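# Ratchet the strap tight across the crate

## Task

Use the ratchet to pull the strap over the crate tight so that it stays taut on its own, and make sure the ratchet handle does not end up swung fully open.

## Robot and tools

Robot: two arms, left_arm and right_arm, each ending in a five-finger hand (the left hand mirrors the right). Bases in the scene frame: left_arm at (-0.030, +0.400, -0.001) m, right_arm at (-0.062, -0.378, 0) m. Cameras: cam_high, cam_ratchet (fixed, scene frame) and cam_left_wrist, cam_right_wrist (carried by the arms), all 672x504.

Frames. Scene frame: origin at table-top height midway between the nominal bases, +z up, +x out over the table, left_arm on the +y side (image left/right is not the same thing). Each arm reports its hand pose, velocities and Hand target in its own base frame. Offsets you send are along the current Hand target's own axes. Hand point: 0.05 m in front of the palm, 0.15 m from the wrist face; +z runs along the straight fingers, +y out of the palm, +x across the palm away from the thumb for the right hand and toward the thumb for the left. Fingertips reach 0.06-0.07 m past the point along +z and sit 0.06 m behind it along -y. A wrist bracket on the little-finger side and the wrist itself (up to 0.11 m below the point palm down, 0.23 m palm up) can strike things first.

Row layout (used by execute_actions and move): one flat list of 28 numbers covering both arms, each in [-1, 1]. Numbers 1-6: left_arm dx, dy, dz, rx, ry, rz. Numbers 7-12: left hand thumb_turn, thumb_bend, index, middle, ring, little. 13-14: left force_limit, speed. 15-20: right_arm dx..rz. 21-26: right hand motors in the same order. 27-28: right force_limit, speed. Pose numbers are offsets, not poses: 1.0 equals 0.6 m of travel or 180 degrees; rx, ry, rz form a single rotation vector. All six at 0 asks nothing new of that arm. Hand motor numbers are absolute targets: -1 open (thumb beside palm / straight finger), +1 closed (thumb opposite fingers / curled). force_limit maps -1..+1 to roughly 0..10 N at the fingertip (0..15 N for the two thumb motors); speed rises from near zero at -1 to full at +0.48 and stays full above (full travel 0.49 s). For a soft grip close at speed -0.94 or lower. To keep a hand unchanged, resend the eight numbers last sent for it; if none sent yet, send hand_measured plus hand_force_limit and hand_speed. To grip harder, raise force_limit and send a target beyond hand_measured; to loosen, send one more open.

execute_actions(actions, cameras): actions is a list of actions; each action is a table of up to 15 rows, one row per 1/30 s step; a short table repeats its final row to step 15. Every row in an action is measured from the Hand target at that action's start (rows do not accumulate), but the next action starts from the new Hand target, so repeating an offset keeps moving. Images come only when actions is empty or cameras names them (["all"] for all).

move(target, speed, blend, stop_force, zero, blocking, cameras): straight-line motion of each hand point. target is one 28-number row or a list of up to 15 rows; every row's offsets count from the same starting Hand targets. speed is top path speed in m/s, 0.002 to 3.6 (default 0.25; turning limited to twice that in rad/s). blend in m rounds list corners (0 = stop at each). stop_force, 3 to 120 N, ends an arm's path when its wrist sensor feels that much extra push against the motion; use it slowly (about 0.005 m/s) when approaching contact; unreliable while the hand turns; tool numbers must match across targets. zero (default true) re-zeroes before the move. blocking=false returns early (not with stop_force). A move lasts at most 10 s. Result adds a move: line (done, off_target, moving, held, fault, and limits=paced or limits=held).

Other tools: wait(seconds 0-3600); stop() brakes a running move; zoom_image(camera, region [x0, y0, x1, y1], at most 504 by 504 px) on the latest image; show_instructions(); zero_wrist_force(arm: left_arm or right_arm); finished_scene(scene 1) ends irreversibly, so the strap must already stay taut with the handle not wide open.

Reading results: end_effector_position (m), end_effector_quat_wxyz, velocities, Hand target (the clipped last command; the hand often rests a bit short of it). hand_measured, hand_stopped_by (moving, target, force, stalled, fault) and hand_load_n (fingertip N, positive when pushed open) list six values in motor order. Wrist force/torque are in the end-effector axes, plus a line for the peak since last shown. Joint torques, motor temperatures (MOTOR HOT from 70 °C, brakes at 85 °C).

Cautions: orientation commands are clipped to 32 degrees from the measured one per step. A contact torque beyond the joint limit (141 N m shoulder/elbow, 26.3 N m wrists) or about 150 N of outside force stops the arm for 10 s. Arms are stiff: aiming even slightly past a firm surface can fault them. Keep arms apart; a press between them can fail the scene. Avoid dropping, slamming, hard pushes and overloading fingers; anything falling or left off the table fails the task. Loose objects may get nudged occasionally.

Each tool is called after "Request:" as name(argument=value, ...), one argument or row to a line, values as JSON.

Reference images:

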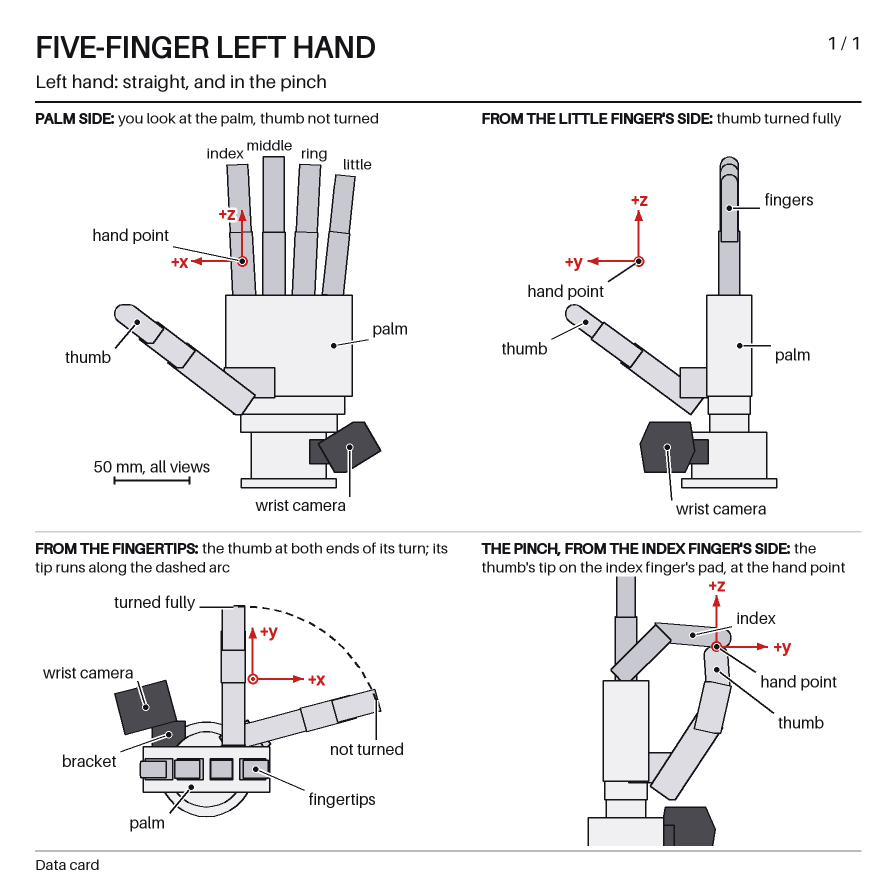

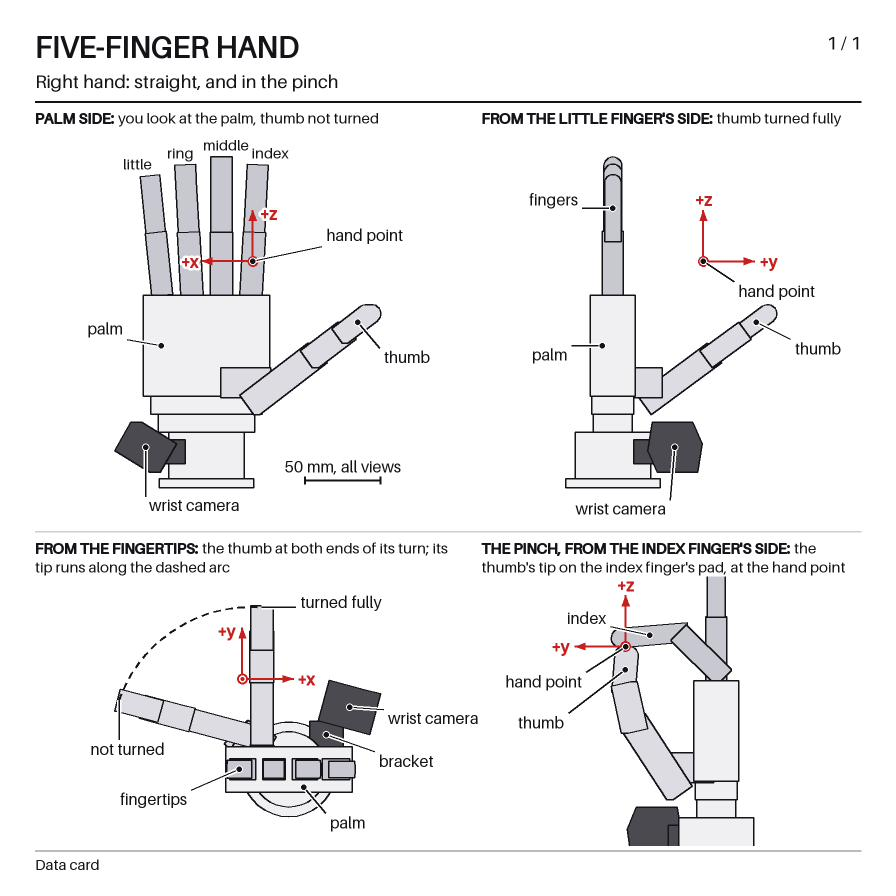

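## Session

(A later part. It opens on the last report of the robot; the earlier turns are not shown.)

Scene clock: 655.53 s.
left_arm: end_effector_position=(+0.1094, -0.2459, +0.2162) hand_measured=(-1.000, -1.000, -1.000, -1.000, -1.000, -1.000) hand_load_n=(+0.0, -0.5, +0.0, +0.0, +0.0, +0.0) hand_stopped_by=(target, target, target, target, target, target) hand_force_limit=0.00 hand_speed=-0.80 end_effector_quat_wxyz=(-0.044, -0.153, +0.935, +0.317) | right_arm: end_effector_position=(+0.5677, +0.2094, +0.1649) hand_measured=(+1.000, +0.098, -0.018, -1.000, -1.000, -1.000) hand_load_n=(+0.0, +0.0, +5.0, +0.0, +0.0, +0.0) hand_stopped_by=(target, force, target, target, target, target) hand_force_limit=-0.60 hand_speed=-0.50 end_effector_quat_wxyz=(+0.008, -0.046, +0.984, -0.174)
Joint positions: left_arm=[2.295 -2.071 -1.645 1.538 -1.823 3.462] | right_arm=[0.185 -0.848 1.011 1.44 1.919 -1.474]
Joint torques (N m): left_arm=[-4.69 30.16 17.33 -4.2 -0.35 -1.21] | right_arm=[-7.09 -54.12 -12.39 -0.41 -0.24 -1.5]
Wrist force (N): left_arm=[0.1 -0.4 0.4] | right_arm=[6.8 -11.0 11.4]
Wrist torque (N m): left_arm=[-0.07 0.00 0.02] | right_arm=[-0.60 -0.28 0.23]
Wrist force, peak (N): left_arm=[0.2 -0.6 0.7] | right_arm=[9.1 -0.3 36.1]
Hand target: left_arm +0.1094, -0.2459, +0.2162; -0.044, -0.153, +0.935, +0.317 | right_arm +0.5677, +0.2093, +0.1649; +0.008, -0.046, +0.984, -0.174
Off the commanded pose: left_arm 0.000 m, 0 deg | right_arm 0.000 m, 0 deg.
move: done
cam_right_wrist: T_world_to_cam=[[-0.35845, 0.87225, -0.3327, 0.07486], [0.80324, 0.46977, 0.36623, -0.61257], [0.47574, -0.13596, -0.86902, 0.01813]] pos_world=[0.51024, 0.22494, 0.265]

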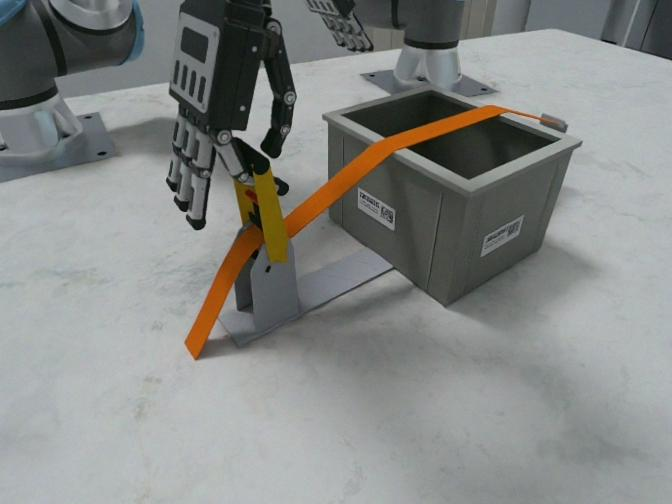

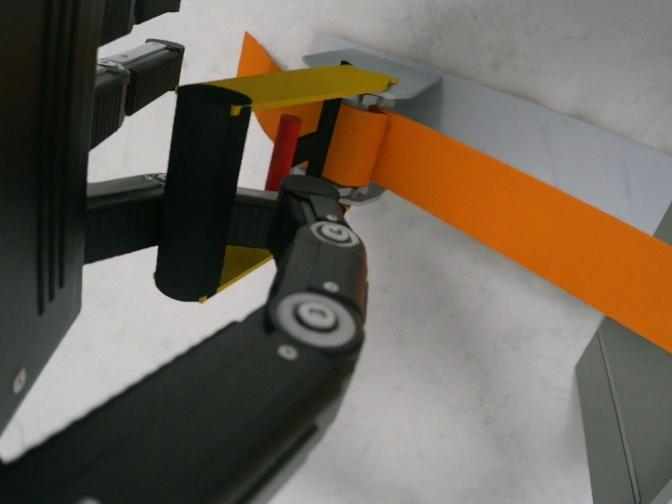

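Request:
move(
  target=[
    [0,0,0,0,0,0,-1,-1,-1,-1,-1,-1,0,-0.8,0,0.0288,-0.0013,0.0444,0,0,1,0.1,0,-1,-1,-1,-0.6,-0.5],
    [0,0,0,0,0,0,-1,-1,-1,-1,-1,-1,0,-0.8,0,0.05,0.0033,0.0833,0,0,1,0.1,0,-1,-1,-1,-0.6,-0.5],
  ],
  cameras=["cam_ratchet","cam_right_wrist"],
  speed=[0.05,0.05],
  stop_force=45,
  blend=0.0,
)

Request:
zoom_image(
  camera="cam_ratchet",
  region=[130, 130, 330, 330],
)

Scene clock: 671.03 s.
left_arm: end_effector_position=(+0.1094, -0.2459, +0.2162) hand_measured=(-1.000, -1.000, -1.000, -1.000, -1.000, -1.000) hand_load_n=(+0.0, +0.0, +0.0, +0.0, +0.0, +0.0) hand_stopped_by=(target, target, target, target, target, target) hand_force_limit=0.00 hand_speed=-0.80 end_effector_quat_wxyz=(-0.044, -0.153, +0.935, +0.317) | right_arm: end_effector_position=(+0.5666, +0.2213, +0.1612) hand_measured=(+1.000, +0.098, -0.018, -1.000, -1.000, -1.000) hand_load_n=(+0.5, +0.0, +3.5, +0.0, +0.0, +0.0) hand_stopped_by=(target, force, target, target, target, target) hand_force_limit=-0.60 hand_speed=-0.50 end_effector_quat_wxyz=(+0.010, -0.046, +0.974, -0.223)
Joint positions: left_arm=[2.295 -2.071 -1.645 1.538 -1.823 3.462] | right_arm=[0.25 -0.806 0.97 1.482 2.016 -1.398]
Joint torques (N m): left_arm=[-4.99 30.43 18.1 -4.22 -0.2 -1.56] | right_arm=[-5.84 -50.34 -8.8 0.98 -0.66 1.38]
Wrist force (N): left_arm=[0.1 -0.2 0.6] | right_arm=[1.8 -14.0 4.0]
Wrist torque (N m): left_arm=[-0.05 0.01 0.02] | right_arm=[-0.34 -0.09 0.05]
Wrist force, peak (N): left_arm=[0.3 -0.5 0.8] | right_arm=[3.5 -20.8 3.4]
Hand target: left_arm +0.1094, -0.2459, +0.2162; -0.044, -0.153, +0.935, +0.317 | right_arm +0.5666, +0.2213, +0.1612; +0.010, -0.046, +0.974, -0.223 (not the last commanded pose)
Off the commanded pose: left_arm 0.000 m, 0 deg | right_arm 0.018 m, 9 deg.
move: held (right_arm; a check stopped the path); path passed 0 of 2 targets; limits=held
pose unreachable (right arm): on one or more control steps of this call, first in action 0 (counted from 0), this arm could not follow its commanded pose, so it was not sent that pose on those steps. It may still have moved: this result reports where it is.
cause: moving toward the commanded pose would bring a part of the arm too close to another arm (a part of this arm just beyond joint 2 (shoulder lift) and a part of the left arm just beyond its joint 5 (wrist 2), at the place that arm is still heading or pushing toward).
cam_right_wrist: T_world_to_cam=[[-0.35487, 0.83406, -0.42238, 0.08372], [0.79989, 0.50475, 0.32466, -0.61499], [0.48398, -0.22265, -0.84628, 0.02789]] pos_world=[0.50814, 0.24679, 0.25862]

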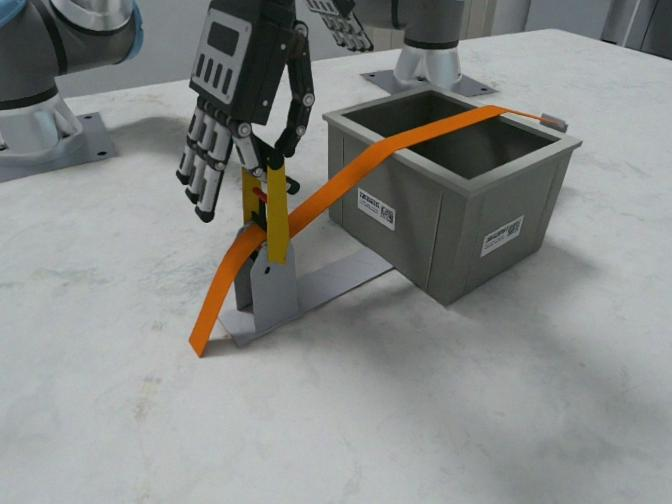

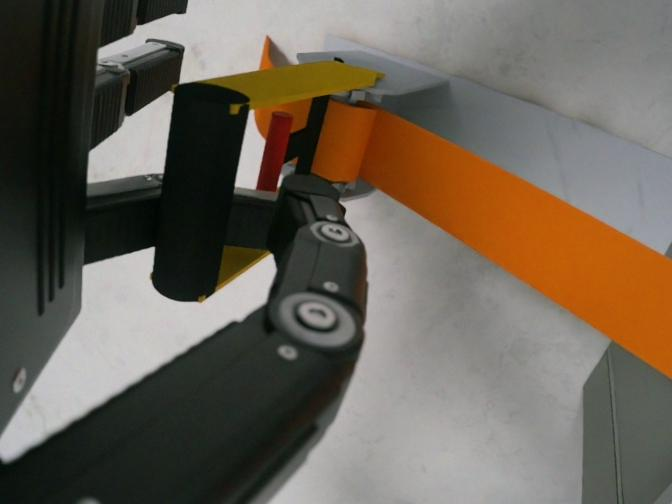

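Scaled by 2.520.

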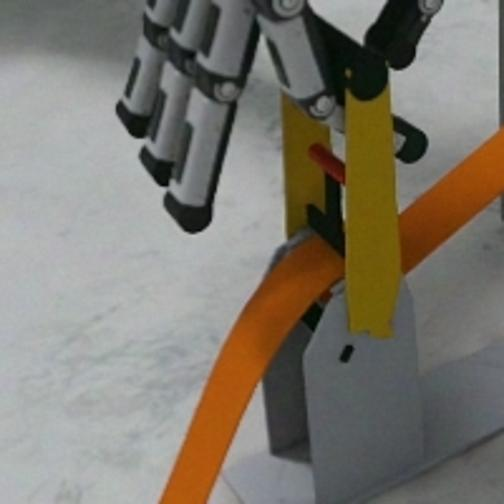

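Request:
move(
  target=[-0.4033,0.2877,-0.0455,0,0,0,-1,-1,-1,-1,-1,-1,0,-0.8,0,0,0,0,0,0,1,0.1,0,-1,-1,-1,-0.6,-0.5],
  cameras=["cam_high","cam_ratchet"],
  speed=0.2,
)

Scene clock: 687.20 s.
left_arm: end_effector_position=(+0.2995, -0.0559, +0.3460) hand_measured=(-1.000, -1.000, -1.000, -1.000, -1.000, -1.000) hand_load_n=(+0.0, -0.5, +0.0, +0.0, +0.0, +0.0) hand_stopped_by=(target, target, target, target, target, target) hand_force_limit=0.00 hand_speed=-0.80 end_effector_quat_wxyz=(-0.044, -0.153, +0.935, +0.317) | right_arm: end_effector_position=(+0.5666, +0.2213, +0.1612) hand_measured=(+1.000, +0.098, -0.018, -1.000, -1.000, -1.000) hand_load_n=(+0.0, +0.0, +3.0, +0.0, +0.0, +0.0) hand_stopped_by=(target, force, target, target, target, target) hand_force_limit=-0.60 hand_speed=-0.50 end_effector_quat_wxyz=(+0.010, -0.046, +0.974, -0.223)
Joint positions: left_arm=[2.893 -1.922 -1.45 1.422 -2.114 4.033] | right_arm=[0.25 -0.806 0.97 1.482 2.016 -1.398]
Joint torques (N m): left_arm=[9.9 36.78 25 -0.47 0.29 1.9] | right_arm=[-6.36 -50.06 -11.37 3.65 -1.31 1.36]
Wrist force (N): left_arm=[-0.5 -0.6 0.6] | right_arm=[1.6 -13.9 4.1]
Wrist torque (N m): left_arm=[-0.11 0.11 0.02] | right_arm=[-0.34 -0.06 0.04]
Wrist force, peak (N): left_arm=[1.1 -1.6 0.6] | right_arm=[1.8 -14.1 4.1]
Hand target: left_arm +0.2995, -0.0558, +0.3460; -0.044, -0.153, +0.935, +0.317 | right_arm +0.5666, +0.2213, +0.1612; +0.010, -0.046, +0.974, -0.223
Off the commanded pose: left_arm 0.000 m, 0 deg | right_arm 0.000 m, 0 deg.
move: done

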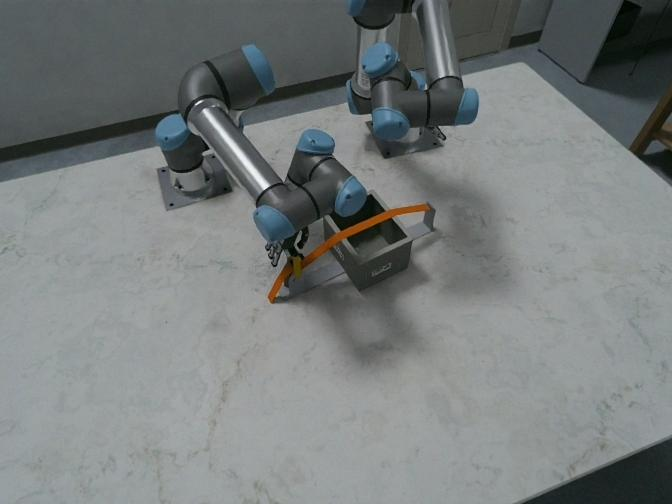

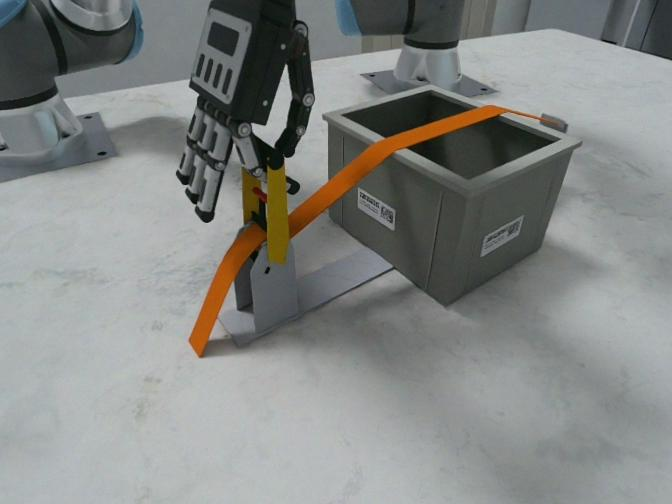

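Request:
move(
  target=[
    [0,0,0,0,0,0,-1,-1,-1,-1,-1,-1,0,-0.8,0,0.0167,-0.0007,0.0278,0,0,1,0.1,0,-1,-1,-1,-0.6,-0.5],
    [0,0,0,0,0,0,-1,-1,-1,-1,-1,-1,0,-0.8,0,0.0387,-0.0005,0.05,0,0,1,0.1,0,-1,-1,-1,-0.6,-0.5],
  ],
  cameras=["cam_high","cam_ratchet","cam_right_wrist"],
  speed=[0.05,0.05],
  stop_force=45,
  blend=0.0,
)

Request:
zoom_image(
  camera="cam_ratchet",
  region=[130, 130, 330, 330],
)

Scene clock: 699.27 s.
left_arm: end_effector_position=(+0.2995, -0.0558, +0.3460) hand_measured=(-1.000, -1.000, -1.000, -1.000, -1.000, -1.000) hand_load_n=(+0.0, -0.5, +0.0, +0.0, +0.0, +0.0) hand_stopped_by=(target, target, target, target, target, target) hand_force_limit=0.00 hand_speed=-0.80 end_effector_quat_wxyz=(-0.044, -0.153, +0.935, +0.317) | right_arm: end_effector_position=(+0.5646, +0.2422, +0.1513) hand_measured=(+1.000, +0.098, -0.018, -1.000, -1.000, -1.000) hand_load_n=(+0.0, +0.0, +4.5, +0.0, +0.0, +0.0) hand_stopped_by=(target, force, target, target, target, target) hand_force_limit=-0.60 hand_speed=-0.50 end_effector_quat_wxyz=(+0.014, -0.045, +0.953, -0.299)
Joint positions: left_arm=[2.893 -1.922 -1.45 1.422 -2.114 4.033] | right_arm=[0.348 -0.721 0.898 1.567 2.156 -1.264]
Joint torques (N m): left_arm=[10.46 38.15 25.48 -1 -3.39 2.52] | right_arm=[-3.93 -50.15 -8.77 -1.34 -4.29 -1.59]
Wrist force (N): left_arm=[-0.6 -0.5 0.7] | right_arm=[4.0 -19.0 5.3]
Wrist torque (N m): left_arm=[-0.09 0.14 -0.01] | right_arm=[-0.46 -0.25 0.16]
Wrist force, peak (N): left_arm=[-0.5 -0.6 1.0] | right_arm=[4.5 -24.1 3.6]
Hand target: left_arm +0.2995, -0.0558, +0.3460; -0.044, -0.153, +0.935, +0.317 | right_arm +0.5646, +0.2422, +0.1513; +0.014, -0.045, +0.953, -0.299
Off the commanded pose: left_arm 0.000 m, 0 deg | right_arm 0.000 m, 0 deg.
move: done
cam_right_wrist: T_world_to_cam=[[-0.34769, 0.7577, -0.55227, 0.09547], [0.79558, 0.5501, 0.25387, -0.6186], [0.49616, -0.35111, -0.79407, 0.04153]] pos_world=[0.50473, 0.28254, 0.24275]

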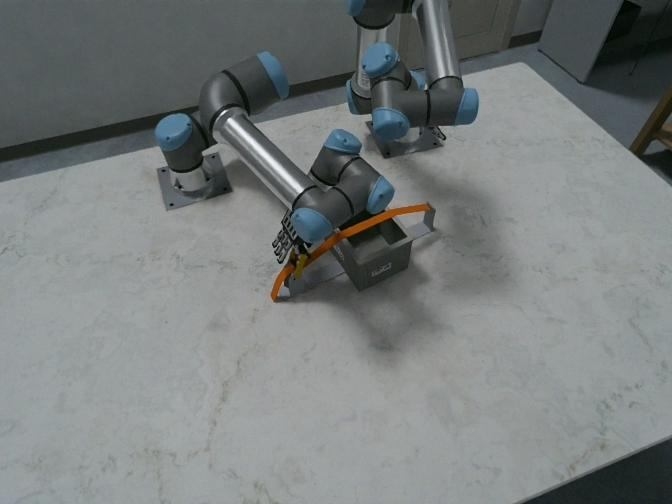

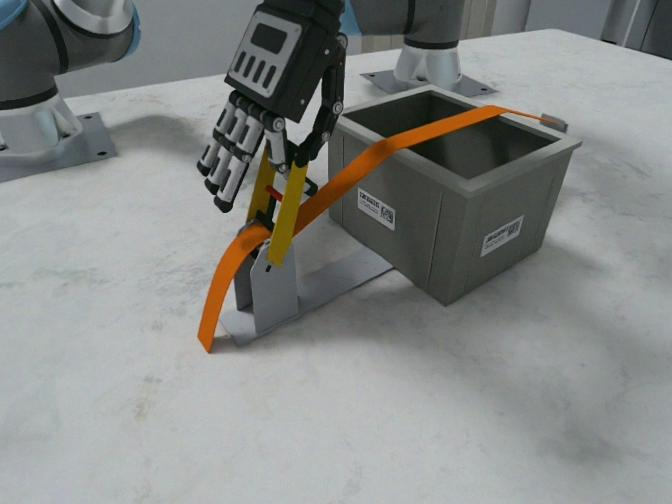

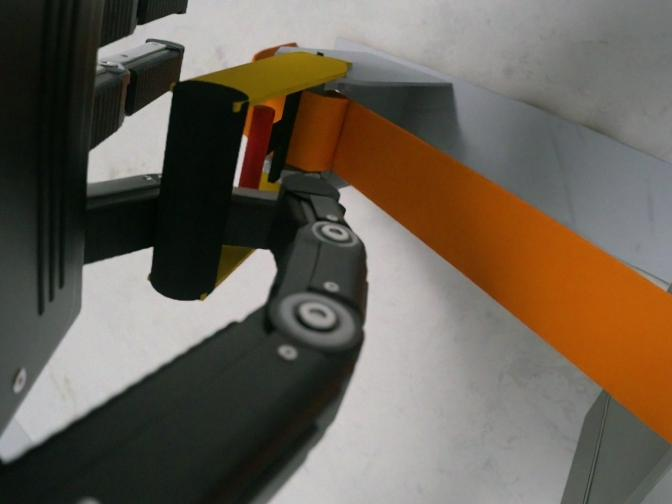

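Scaled by 2.520.

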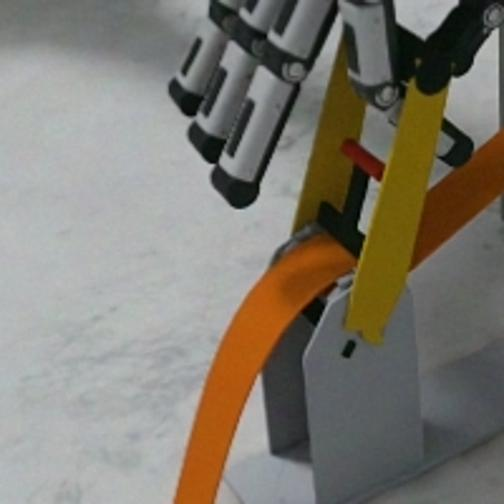

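Request:
move(
  target=[
    [0,0,0,0,0,0,-1,-1,-1,-1,-1,-1,0,-0.8,0,-0.06,0.0095,-0.0556,0,0,1,0.1,0,-1,-1,-1,-0.6,-0.5],
    [0,0,0,0,0,0,-1,-1,-1,-1,-1,-1,0,-0.8,0,-0.088,0.0203,-0.1389,0,0,1,0.1,0,-1,-1,-1,-0.6,-0.5],
    [0,0,0,0,0,0,-1,-1,-1,-1,-1,-1,0,-0.8,0,-0.1192,0.045,-0.25,0,0,1,0.1,0,-1,-1,-1,-0.6,-0.5],
    [0,0,0,0,0,0,-1,-1,-1,-1,-1,-1,0,-0.8,0,-0.136,0.07,-0.3333,0,0,1,0.1,0,-1,-1,-1,-0.6,-0.5],
    [0,0,0,0,0,0,-1,-1,-1,-1,-1,-1,0,-0.8,0,-0.1427,0.1008,-0.3889,0,0,1,0.1,0,-1,-1,-1,-0.6,-0.5],
  ],
  cameras=["cam_ratchet","cam_right_wrist"],
  speed=[0.06,0.12,0.12,0.12,0.12],
  stop_force=45,
  blend=0.005,
)

Request:
zoom_image(
  camera="cam_ratchet",
  region=[130, 180, 330, 380],
)

Scene clock: 733.77 s.
left_arm: end_effector_position=(+0.2995, -0.0558, +0.3460) hand_measured=(-1.000, -1.000, -1.000, -1.000, -1.000, -1.000) hand_load_n=(+0.0, +0.0, +0.0, +0.0, +0.0, +0.0) hand_stopped_by=(target, target, target, target, target, target) hand_force_limit=0.00 hand_speed=-0.80 end_effector_quat_wxyz=(-0.044, -0.153, +0.935, +0.317) | right_arm: end_effector_position=(+0.5745, +0.1379, +0.1506) hand_measured=(+1.000, +0.096, -0.018, -1.000, -1.000, -1.000) hand_load_n=(+0.5, +1.0, +0.0, +0.0, +0.0, +0.0) hand_stopped_by=(target, force, target, target, target, target) hand_force_limit=-0.60 hand_speed=-0.50 end_effector_quat_wxyz=(-0.014, -0.045, +0.952, +0.302)
Joint positions: left_arm=[2.893 -1.922 -1.45 1.422 -2.114 4.033] | right_arm=[-0.34 -0.805 1.273 1.391 1.021 -2.087]
Joint torques (N m): left_arm=[10.88 37.83 26.53 -2.06 -2.96 2.16] | right_arm=[12.35 -48.5 -22.63 0.48 -2.25 -2.04]
Wrist force (N): left_arm=[-0.4 -0.4 0.8] | right_arm=[0.0 1.4 -0.2]
Wrist torque (N m): left_arm=[-0.07 0.10 0.01] | right_arm=[0.01 0.00 -0.10]
Wrist force, peak (N): left_arm=[-0.5 -0.6 1.0] | right_arm=[4.1 -19.2 5.5]
Hand target: left_arm +0.2995, -0.0558, +0.3460; -0.044, -0.153, +0.935, +0.317 | right_arm +0.5745, +0.1379, +0.1506; -0.014, -0.045, +0.952, +0.302
Off the commanded pose: left_arm 0.000 m, 0 deg | right_arm 0.000 m, 0 deg.
move: done
cam_right_wrist: T_world_to_cam=[[-0.34766, 0.75884, 0.55071, 0.0113], [0.8473, 0.00275, 0.53111, -0.56488], [0.40152, 0.65127, -0.64392, -0.1071]] pos_world=[0.52556, 0.06273, 0.22483]

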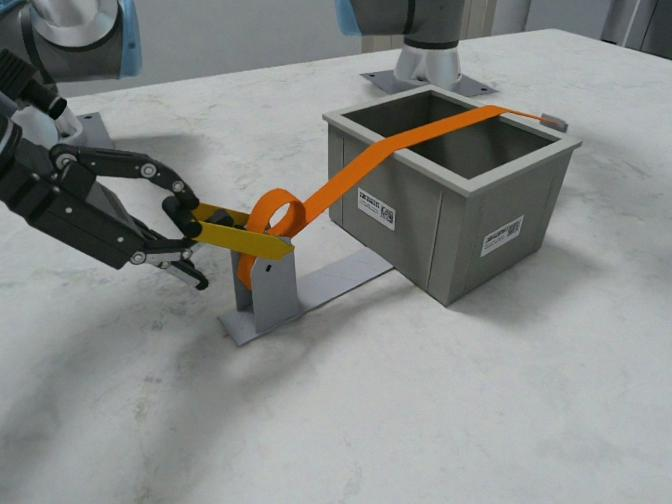

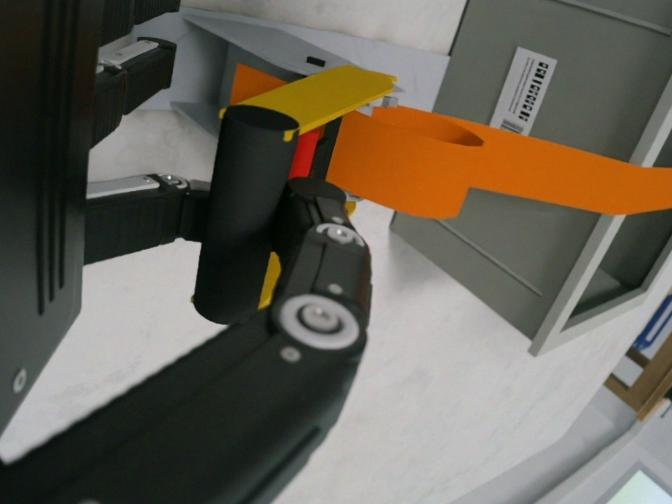

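Scaled by 2.520.

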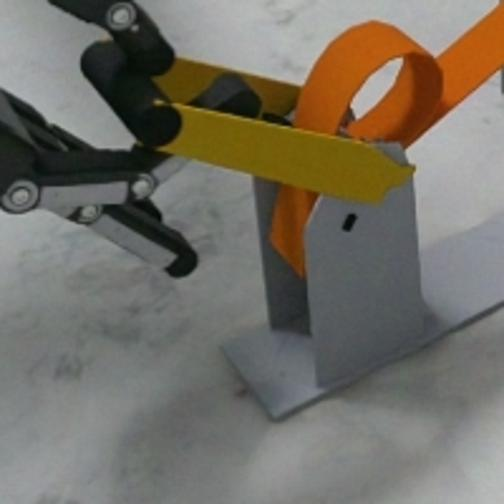

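Request:
zoom_image(
  camera="cam_right_wrist",
  region=[200, 40, 500, 240],
)

Request:
zoom_image(
  camera="cam_ratchet",
  region=[210, 170, 330, 290],
)

Scaled by 1.680.

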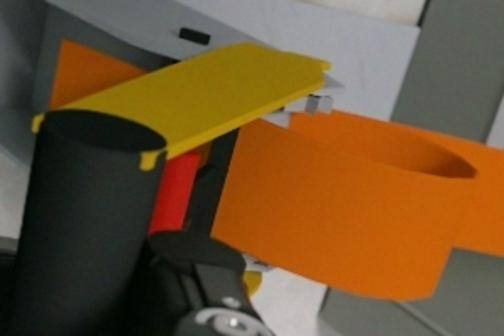

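Scaled by 4.200.

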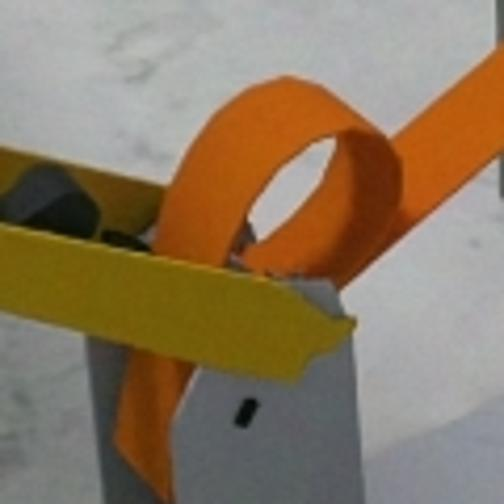

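Request:
move(
  target=[
    [0,0,0,0,0,0,-1,-1,-1,-1,-1,-1,0,-0.8,0,-0.0235,0.0088,0,0,0,1,0.1,0,-1,-1,-1,-0.6,-0.5],
    [0,0,0,0,0,0,-1,-1,-1,-1,-1,-1,0,-0.8,0,-0.044,0.0218,0,0,0,1,0.1,0,-1,-1,-1,-0.6,-0.5],
    [0,0,0,0,0,0,-1,-1,-1,-1,-1,-1,0,-0.8,0,-0.056,0.0288,0,0,0,1,0.1,0,-1,-1,-1,-0.6,-0.5],
  ],
  cameras=["cam_ratchet","cam_right_wrist"],
  speed=0.03,
  stop_force=20,
  blend=0.003,
)

Request:
zoom_image(
  camera="cam_ratchet",
  region=[130, 180, 330, 380],
)

Request:
zoom_image(
  camera="cam_right_wrist",
  region=[200, 60, 560, 300],
)

Scene clock: 752.00 s.
left_arm: end_effector_position=(+0.2995, -0.0558, +0.3460) hand_measured=(-1.000, -1.000, -1.000, -1.000, -1.000, -1.000) hand_load_n=(+0.0, -0.5, +0.0, +0.0, +0.0, +0.0) hand_stopped_by=(target, target, target, target, target, target) hand_force_limit=0.00 hand_speed=-0.80 end_effector_quat_wxyz=(-0.044, -0.153, +0.935, +0.317) | right_arm: end_effector_position=(+0.5761, +0.1204, +0.1171) hand_measured=(+1.000, +0.096, -0.018, -1.000, -1.000, -1.000) hand_load_n=(+0.0, +2.0, +0.0, +0.0, +0.0, +0.0) hand_stopped_by=(target, force, target, target, target, target) hand_force_limit=-0.60 hand_speed=-0.50 end_effector_quat_wxyz=(-0.014, -0.045, +0.952, +0.302)
Joint positions: left_arm=[2.893 -1.922 -1.45 1.422 -2.114 4.033] | right_arm=[-0.369 -0.757 1.284 1.348 1.029 -2.119]
Joint torques (N m): left_arm=[10.15 36.67 24.91 -2.27 -2.94 2.34] | right_arm=[11.63 -49.25 -22.19 4.77 -1.92 1.84]
Wrist force (N): left_arm=[-0.6 -0.5 0.5] | right_arm=[-0.2 2.6 0.3]
Wrist torque (N m): left_arm=[-0.08 0.12 -0.01] | right_arm=[0.06 0.02 -0.02]
Wrist force, peak (N): left_arm=[-0.6 -0.5 0.9] | right_arm=[0.6 4.5 0.8]
Hand target: left_arm +0.2995, -0.0558, +0.3460; -0.044, -0.153, +0.935, +0.317 | right_arm +0.5761, +0.1204, +0.1171; -0.014, -0.045, +0.952, +0.302
Off the commanded pose: left_arm 0.000 m, 0 deg | right_arm 0.000 m, 0 deg.
move: done
cam_right_wrist: T_world_to_cam=[[-0.34768, 0.75881, 0.55075, 0.04353], [0.84728, 0.00271, 0.53114, -0.54844], [0.40154, 0.65131, -0.64386, -0.11788]] pos_world=[0.52716, 0.04523, 0.19143]

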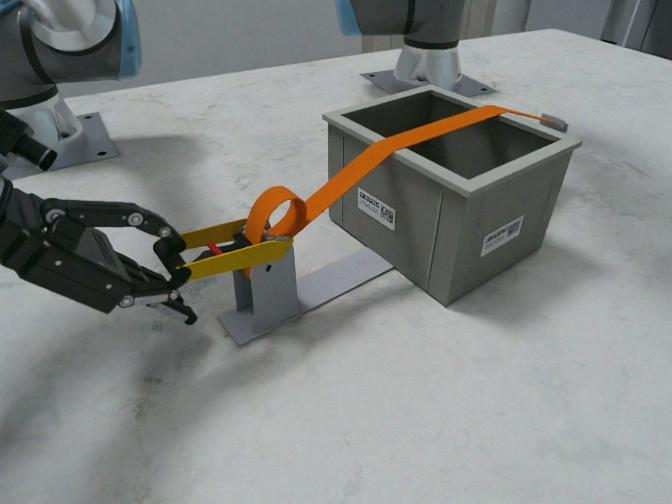

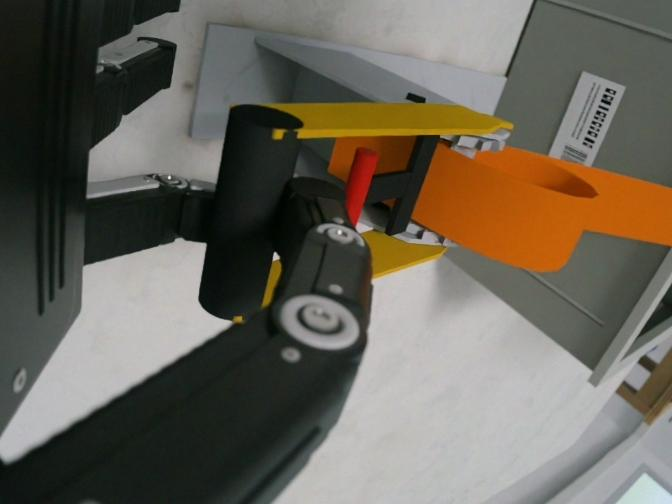

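Scaled by 2.520.

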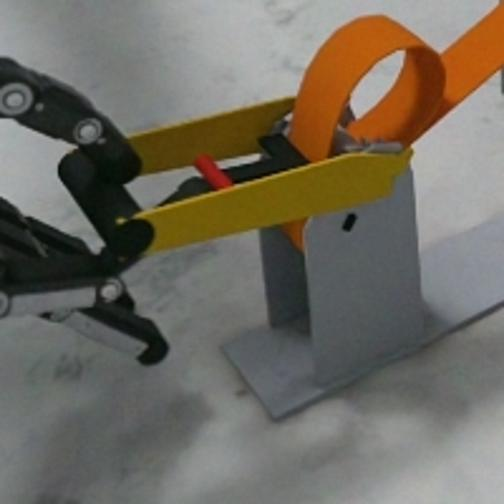

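Scaled by 1.400.

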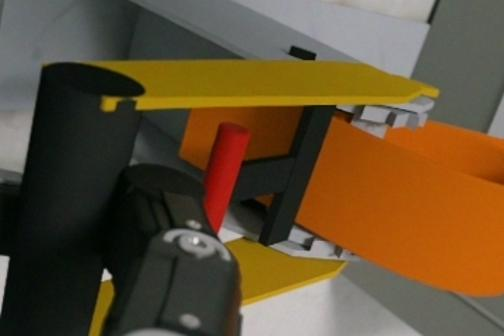

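Request:
zoom_image(
  camera="cam_ratchet",
  region=[280, 80, 580, 260],
)

Scaled by 1.680.

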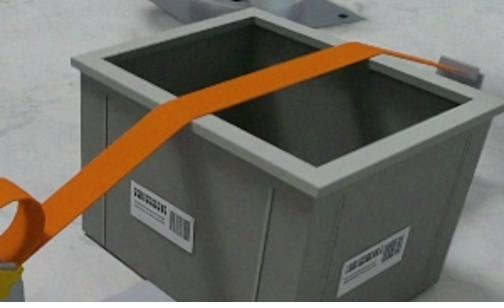

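Request:
move(
  target=[
    [0,0,0,0,0,0,-1,-1,-1,-1,-1,-1,0,-0.8,0,0.0472,-0.0117,0,0,0,1,0.1,0,-1,-1,-1,-0.6,-0.5],
    [0,0,0,0,0,0,-1,-1,-1,-1,-1,-1,0,-0.8,0,0.0777,-0.031,0,0,0,1,0.1,0,-1,-1,-1,-0.6,-0.5],
    [0,0,0,0,0,0,-1,-1,-1,-1,-1,-1,0,-0.8,0,0.1092,-0.0317,0.0556,0,0,1,0.1,0,-1,-1,-1,-0.6,-0.5],
  ],
  cameras=["cam_ratchet","cam_right_wrist"],
  speed=[0.05,0.05,0.1],
  stop_force=45,
  blend=0.005,
)

Request:
zoom_image(
  camera="cam_ratchet",
  region=[130, 150, 330, 350],
)

Scene clock: 779.80 s.
left_arm: end_effector_position=(+0.2995, -0.0558, +0.3460) hand_measured=(-1.000, -1.000, -1.000, -1.000, -1.000, -1.000) hand_load_n=(+0.0, +0.0, +0.0, +0.0, +0.0, +0.0) hand_stopped_by=(target, target, target, target, target, target) hand_force_limit=0.00 hand_speed=-0.80 end_effector_quat_wxyz=(-0.044, -0.153, +0.935, +0.317) | right_arm: end_effector_position=(+0.5721, +0.1629, +0.1704) hand_measured=(+1.000, +0.098, -0.018, -1.000, -1.000, -1.000) hand_load_n=(+0.0, +0.0, +7.5, +0.0, +0.0, +0.0) hand_stopped_by=(target, force, target, target, target, target) hand_force_limit=-0.60 hand_speed=-0.50 end_effector_quat_wxyz=(-0.010, -0.046, +0.975, +0.218)
Joint positions: left_arm=[2.893 -1.922 -1.45 1.422 -2.114 4.033] | right_arm=[-0.242 -0.881 1.231 1.375 1.158 -1.939]
Joint torques (N m): left_arm=[9.92 38.65 24.96 -2.81 -2.88 2.48] | right_arm=[-11.49 -45.72 -13.65 7.95 -3.11 1.25]
Wrist force (N): left_arm=[-0.3 -0.3 0.6] | right_arm=[1.9 -16.3 21.4]
Wrist torque (N m): left_arm=[-0.06 0.10 0.01] | right_arm=[-1.24 -0.13 0.02]
Wrist force, peak (N): left_arm=[-0.5 -0.8 1.0] | right_arm=[1.6 -18.9 24.4]
Hand target: left_arm +0.2995, -0.0558, +0.3460; -0.044, -0.153, +0.935, +0.317 | right_arm +0.5721, +0.1629, +0.1704; -0.010, -0.046, +0.975, +0.218
Off the commanded pose: left_arm 0.000 m, 0 deg | right_arm 0.000 m, 0 deg.
move: done
cam_right_wrist: T_world_to_cam=[[-0.3556, 0.84218, 0.40533, -0.00367], [0.8385, 0.09588, 0.5364, -0.58446], [0.41288, 0.53061, -0.74026, -0.08008]] pos_world=[0.52183, 0.10162, 0.25572]

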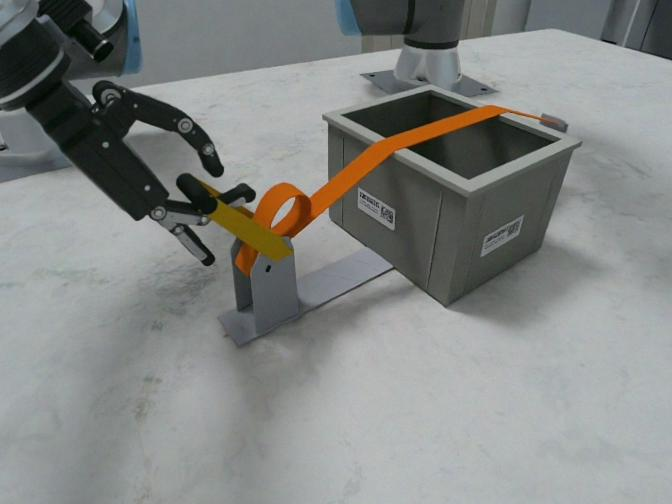

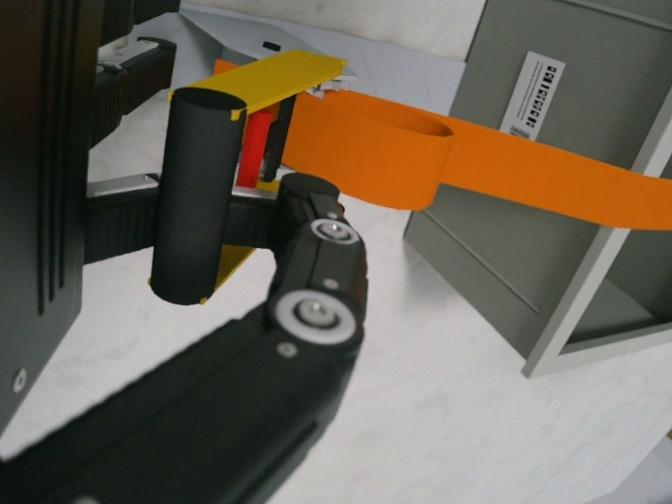

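Scaled by 2.520.

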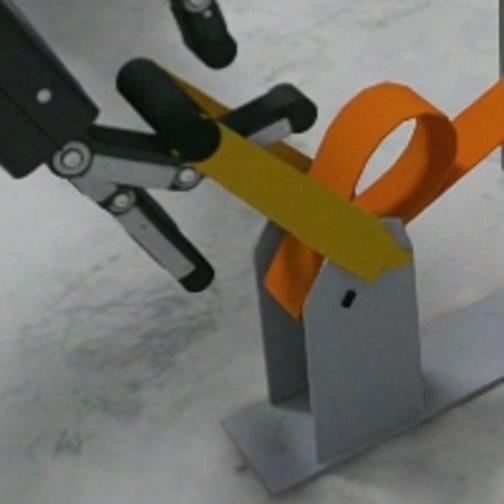

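Request:
move(
  target=[
    [0,0,0,0,0,0,-1,-1,-1,-1,-1,-1,0,-0.8,0,0.0278,0.0143,0.0833,0,0,1,0.1,0,-1,-1,-1,-0.6,-0.5],
    [0,0,0,0,0,0,-1,-1,-1,-1,-1,-1,0,-0.8,0,0.0532,0.0288,0.1667,0,0,1,0.1,0,-1,-1,-1,-0.6,-0.5],
  ],
  cameras=["cam_ratchet","cam_right_wrist"],
  speed=[0.08,0.08],
  stop_force=45,
  blend=0.005,
)

Request:
zoom_image(
  camera="cam_ratchet",
  region=[130, 150, 330, 350],
)

Scene clock: 793.60 s.
left_arm: end_effector_position=(+0.2995, -0.0558, +0.3460) hand_measured=(-1.000, -1.000, -1.000, -1.000, -1.000, -1.000) hand_load_n=(+0.0, +0.0, +0.0, +0.0, +0.0, +0.0) hand_stopped_by=(target, target, target, target, target, target) hand_force_limit=0.00 hand_speed=-0.80 end_effector_quat_wxyz=(-0.044, -0.153, +0.935, +0.317) | right_arm: end_effector_position=(+0.5687, +0.1989, +0.1683) hand_measured=(+1.000, +0.098, -0.018, -1.000, -1.000, -1.000) hand_load_n=(+0.0, +0.0, +8.5, +0.0, +0.0, +0.0) hand_stopped_by=(target, force, target, target, target, target) hand_force_limit=-0.60 hand_speed=-0.50 end_effector_quat_wxyz=(+0.002, -0.047, +0.998, -0.042)
Joint positions: left_arm=[2.893 -1.922 -1.45 1.422 -2.114 4.033] | right_arm=[0.044 -0.905 1.094 1.378 1.655 -1.621]
Joint torques (N m): left_arm=[9.68 37.63 25.37 -3.39 -2.49 2.52] | right_arm=[-3.57 -61.01 -17.48 1.22 -2.97 -2.32]
Wrist force (N): left_arm=[-0.3 -0.6 1.0] | right_arm=[6.4 -17.5 26.5]
Wrist torque (N m): left_arm=[-0.12 0.09 0.02] | right_arm=[-1.35 -0.33 0.25]
Wrist force, peak (N): left_arm=[-0.6 -0.4 1.1] | right_arm=[6.7 -20.3 28.4]
Hand target: left_arm +0.2995, -0.0558, +0.3460; -0.044, -0.153, +0.935, +0.317 | right_arm +0.5687, +0.1989, +0.1683; +0.002, -0.047, +0.998, -0.042
Off the commanded pose: left_arm 0.000 m, 0 deg | right_arm 0.000 m, 0 deg.
move: done
cam_right_wrist: T_world_to_cam=[[-0.36364, 0.92765, -0.08498, 0.03566], [0.8135, 0.36069, 0.4562, -0.60902], [0.45384, 0.09676, -0.88581, -0.01179]] pos_world=[0.51376, 0.18773, 0.27042]

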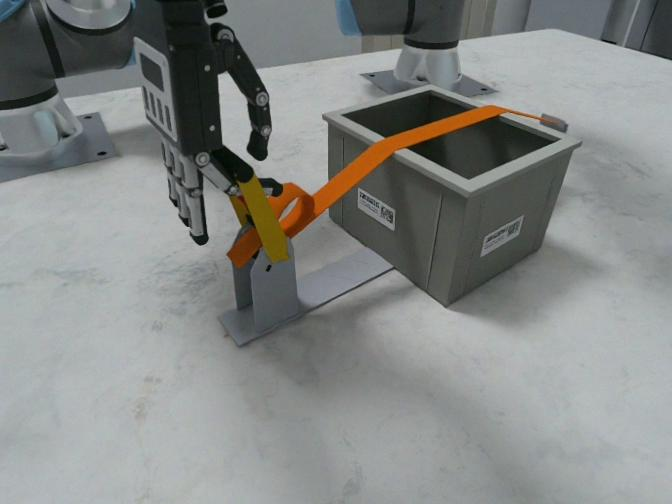

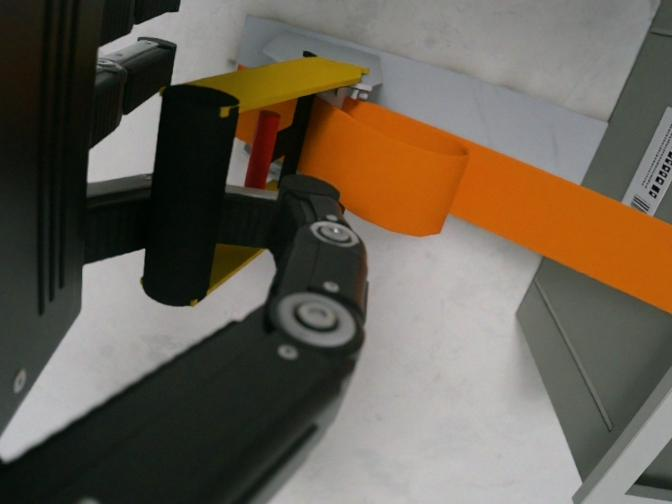

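Scaled by 2.520.

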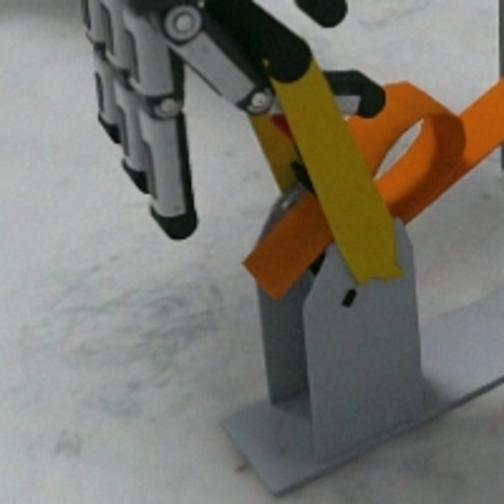

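Request:
move(
  target=[
    [0,0,0,0,0,0,-1,-1,-1,-1,-1,-1,0,-0.8,0,0.0275,0.0093,0.0833,0,0,1,0.1,0,-1,-1,-1,-0.6,-0.5],
    [0,0,0,0,0,0,-1,-1,-1,-1,-1,-1,0,-0.8,0,0.0443,0.0178,0.1389,0,0,1,0.1,0,-1,-1,-1,-0.6,-0.5],
    [0,0,0,0,0,0,-1,-1,-1,-1,-1,-1,0,-0.8,0,0.0638,0.0262,0.1667,0,0,1,0.1,0,-1,-1,-1,-0.6,-0.5],
  ],
  cameras=["cam_high","cam_ratchet","cam_right_wrist"],
  speed=[0.08,0.08,0.08],
  stop_force=50,
  blend=0.004,
)

Request:
zoom_image(
  camera="cam_ratchet",
  region=[130, 130, 330, 330],
)

Scene clock: 813.47 s.
left_arm: end_effector_position=(+0.2995, -0.0558, +0.3460) hand_measured=(-1.000, -1.000, -1.000, -1.000, -1.000, -1.000) hand_load_n=(+0.0, +0.0, +0.0, +0.0, +0.0, +0.0) hand_stopped_by=(target, target, target, target, target, target) hand_force_limit=0.00 hand_speed=-0.80 end_effector_quat_wxyz=(-0.044, -0.153, +0.935, +0.317) | right_arm: end_effector_position=(+0.5652, +0.2356, +0.1494) hand_measured=(+1.000, +0.098, -0.018, -1.000, -1.000, -1.000) hand_load_n=(+0.0, +0.0, +7.5, +0.0, +0.0, +0.0) hand_stopped_by=(target, force, target, target, target, target) hand_force_limit=-0.60 hand_speed=-0.50 end_effector_quat_wxyz=(+0.014, -0.045, +0.953, -0.299)
Joint positions: left_arm=[2.893 -1.922 -1.45 1.422 -2.114 4.033] | right_arm=[0.338 -0.729 0.916 1.55 2.159 -1.277]
Joint torques (N m): left_arm=[9.5 38.58 26.06 -4.52 -2.46 2.23] | right_arm=[6.8 -46.61 -7.69 -2.61 -6.06 0.49]
Wrist force (N): left_arm=[-0.5 -0.3 0.7] | right_arm=[2.2 -37.4 10.4]
Wrist torque (N m): left_arm=[-0.06 0.12 0.00] | right_arm=[-0.96 -0.15 0.07]
Wrist force, peak (N): left_arm=[-0.4 -0.6 1.2] | right_arm=[2.7 -40.2 11.0]
Hand target: left_arm +0.2995, -0.0558, +0.3460; -0.044, -0.153, +0.935, +0.317 | right_arm +0.5652, +0.2356, +0.1494; +0.014, -0.045, +0.953, -0.299
Off the commanded pose: left_arm 0.000 m, 0 deg | right_arm 0.000 m, 0 deg.
move: done
cam_right_wrist: T_world_to_cam=[[-0.34769, 0.7575, -0.55254, 0.09979], [0.79558, 0.55019, 0.25366, -0.61502], [0.49615, -0.3514, -0.79395, 0.03741]] pos_world=[0.50543, 0.27594, 0.24085]

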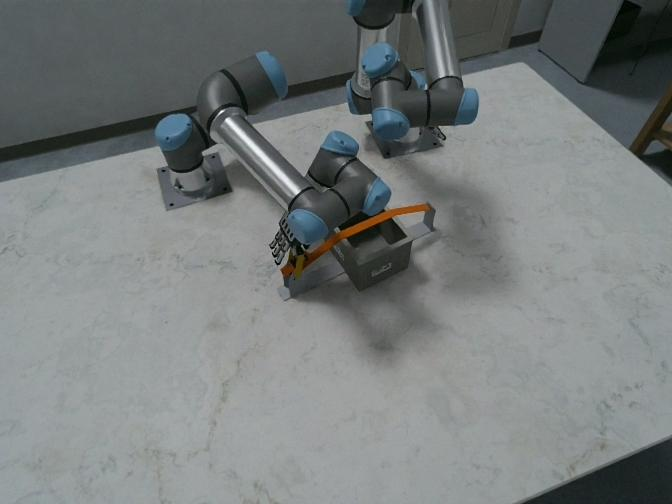

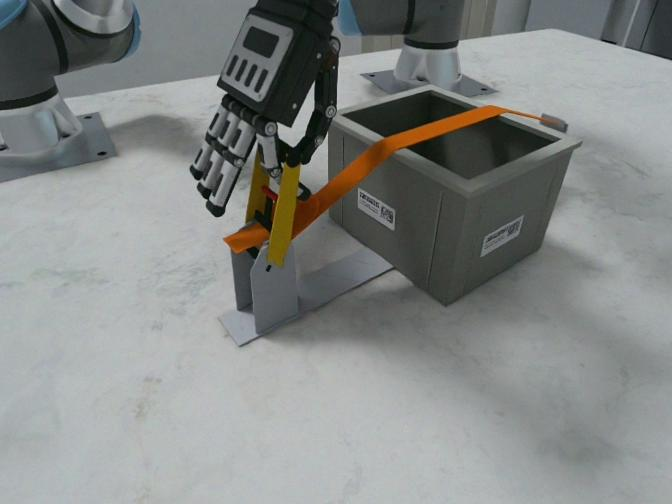

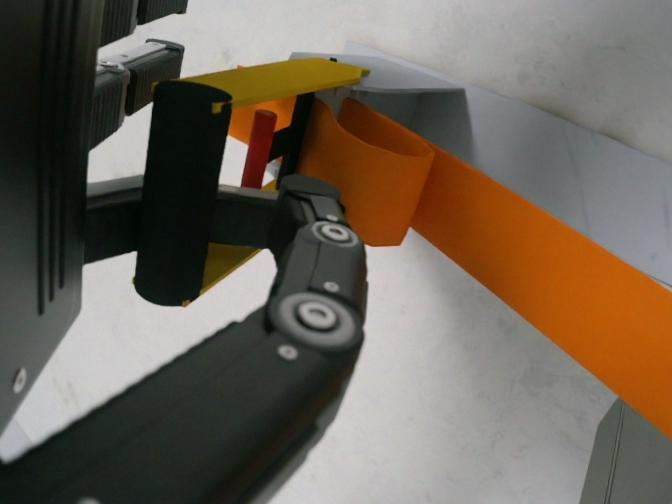

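Scaled by 2.520.

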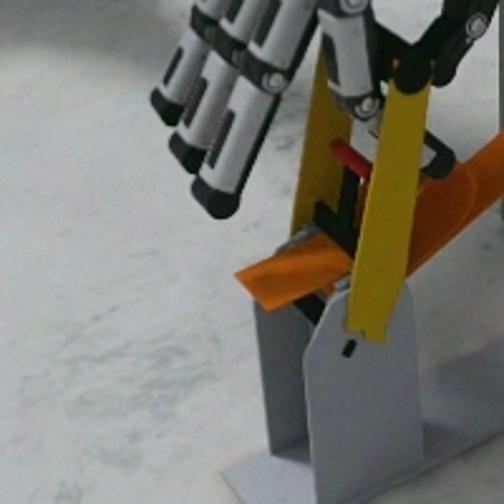

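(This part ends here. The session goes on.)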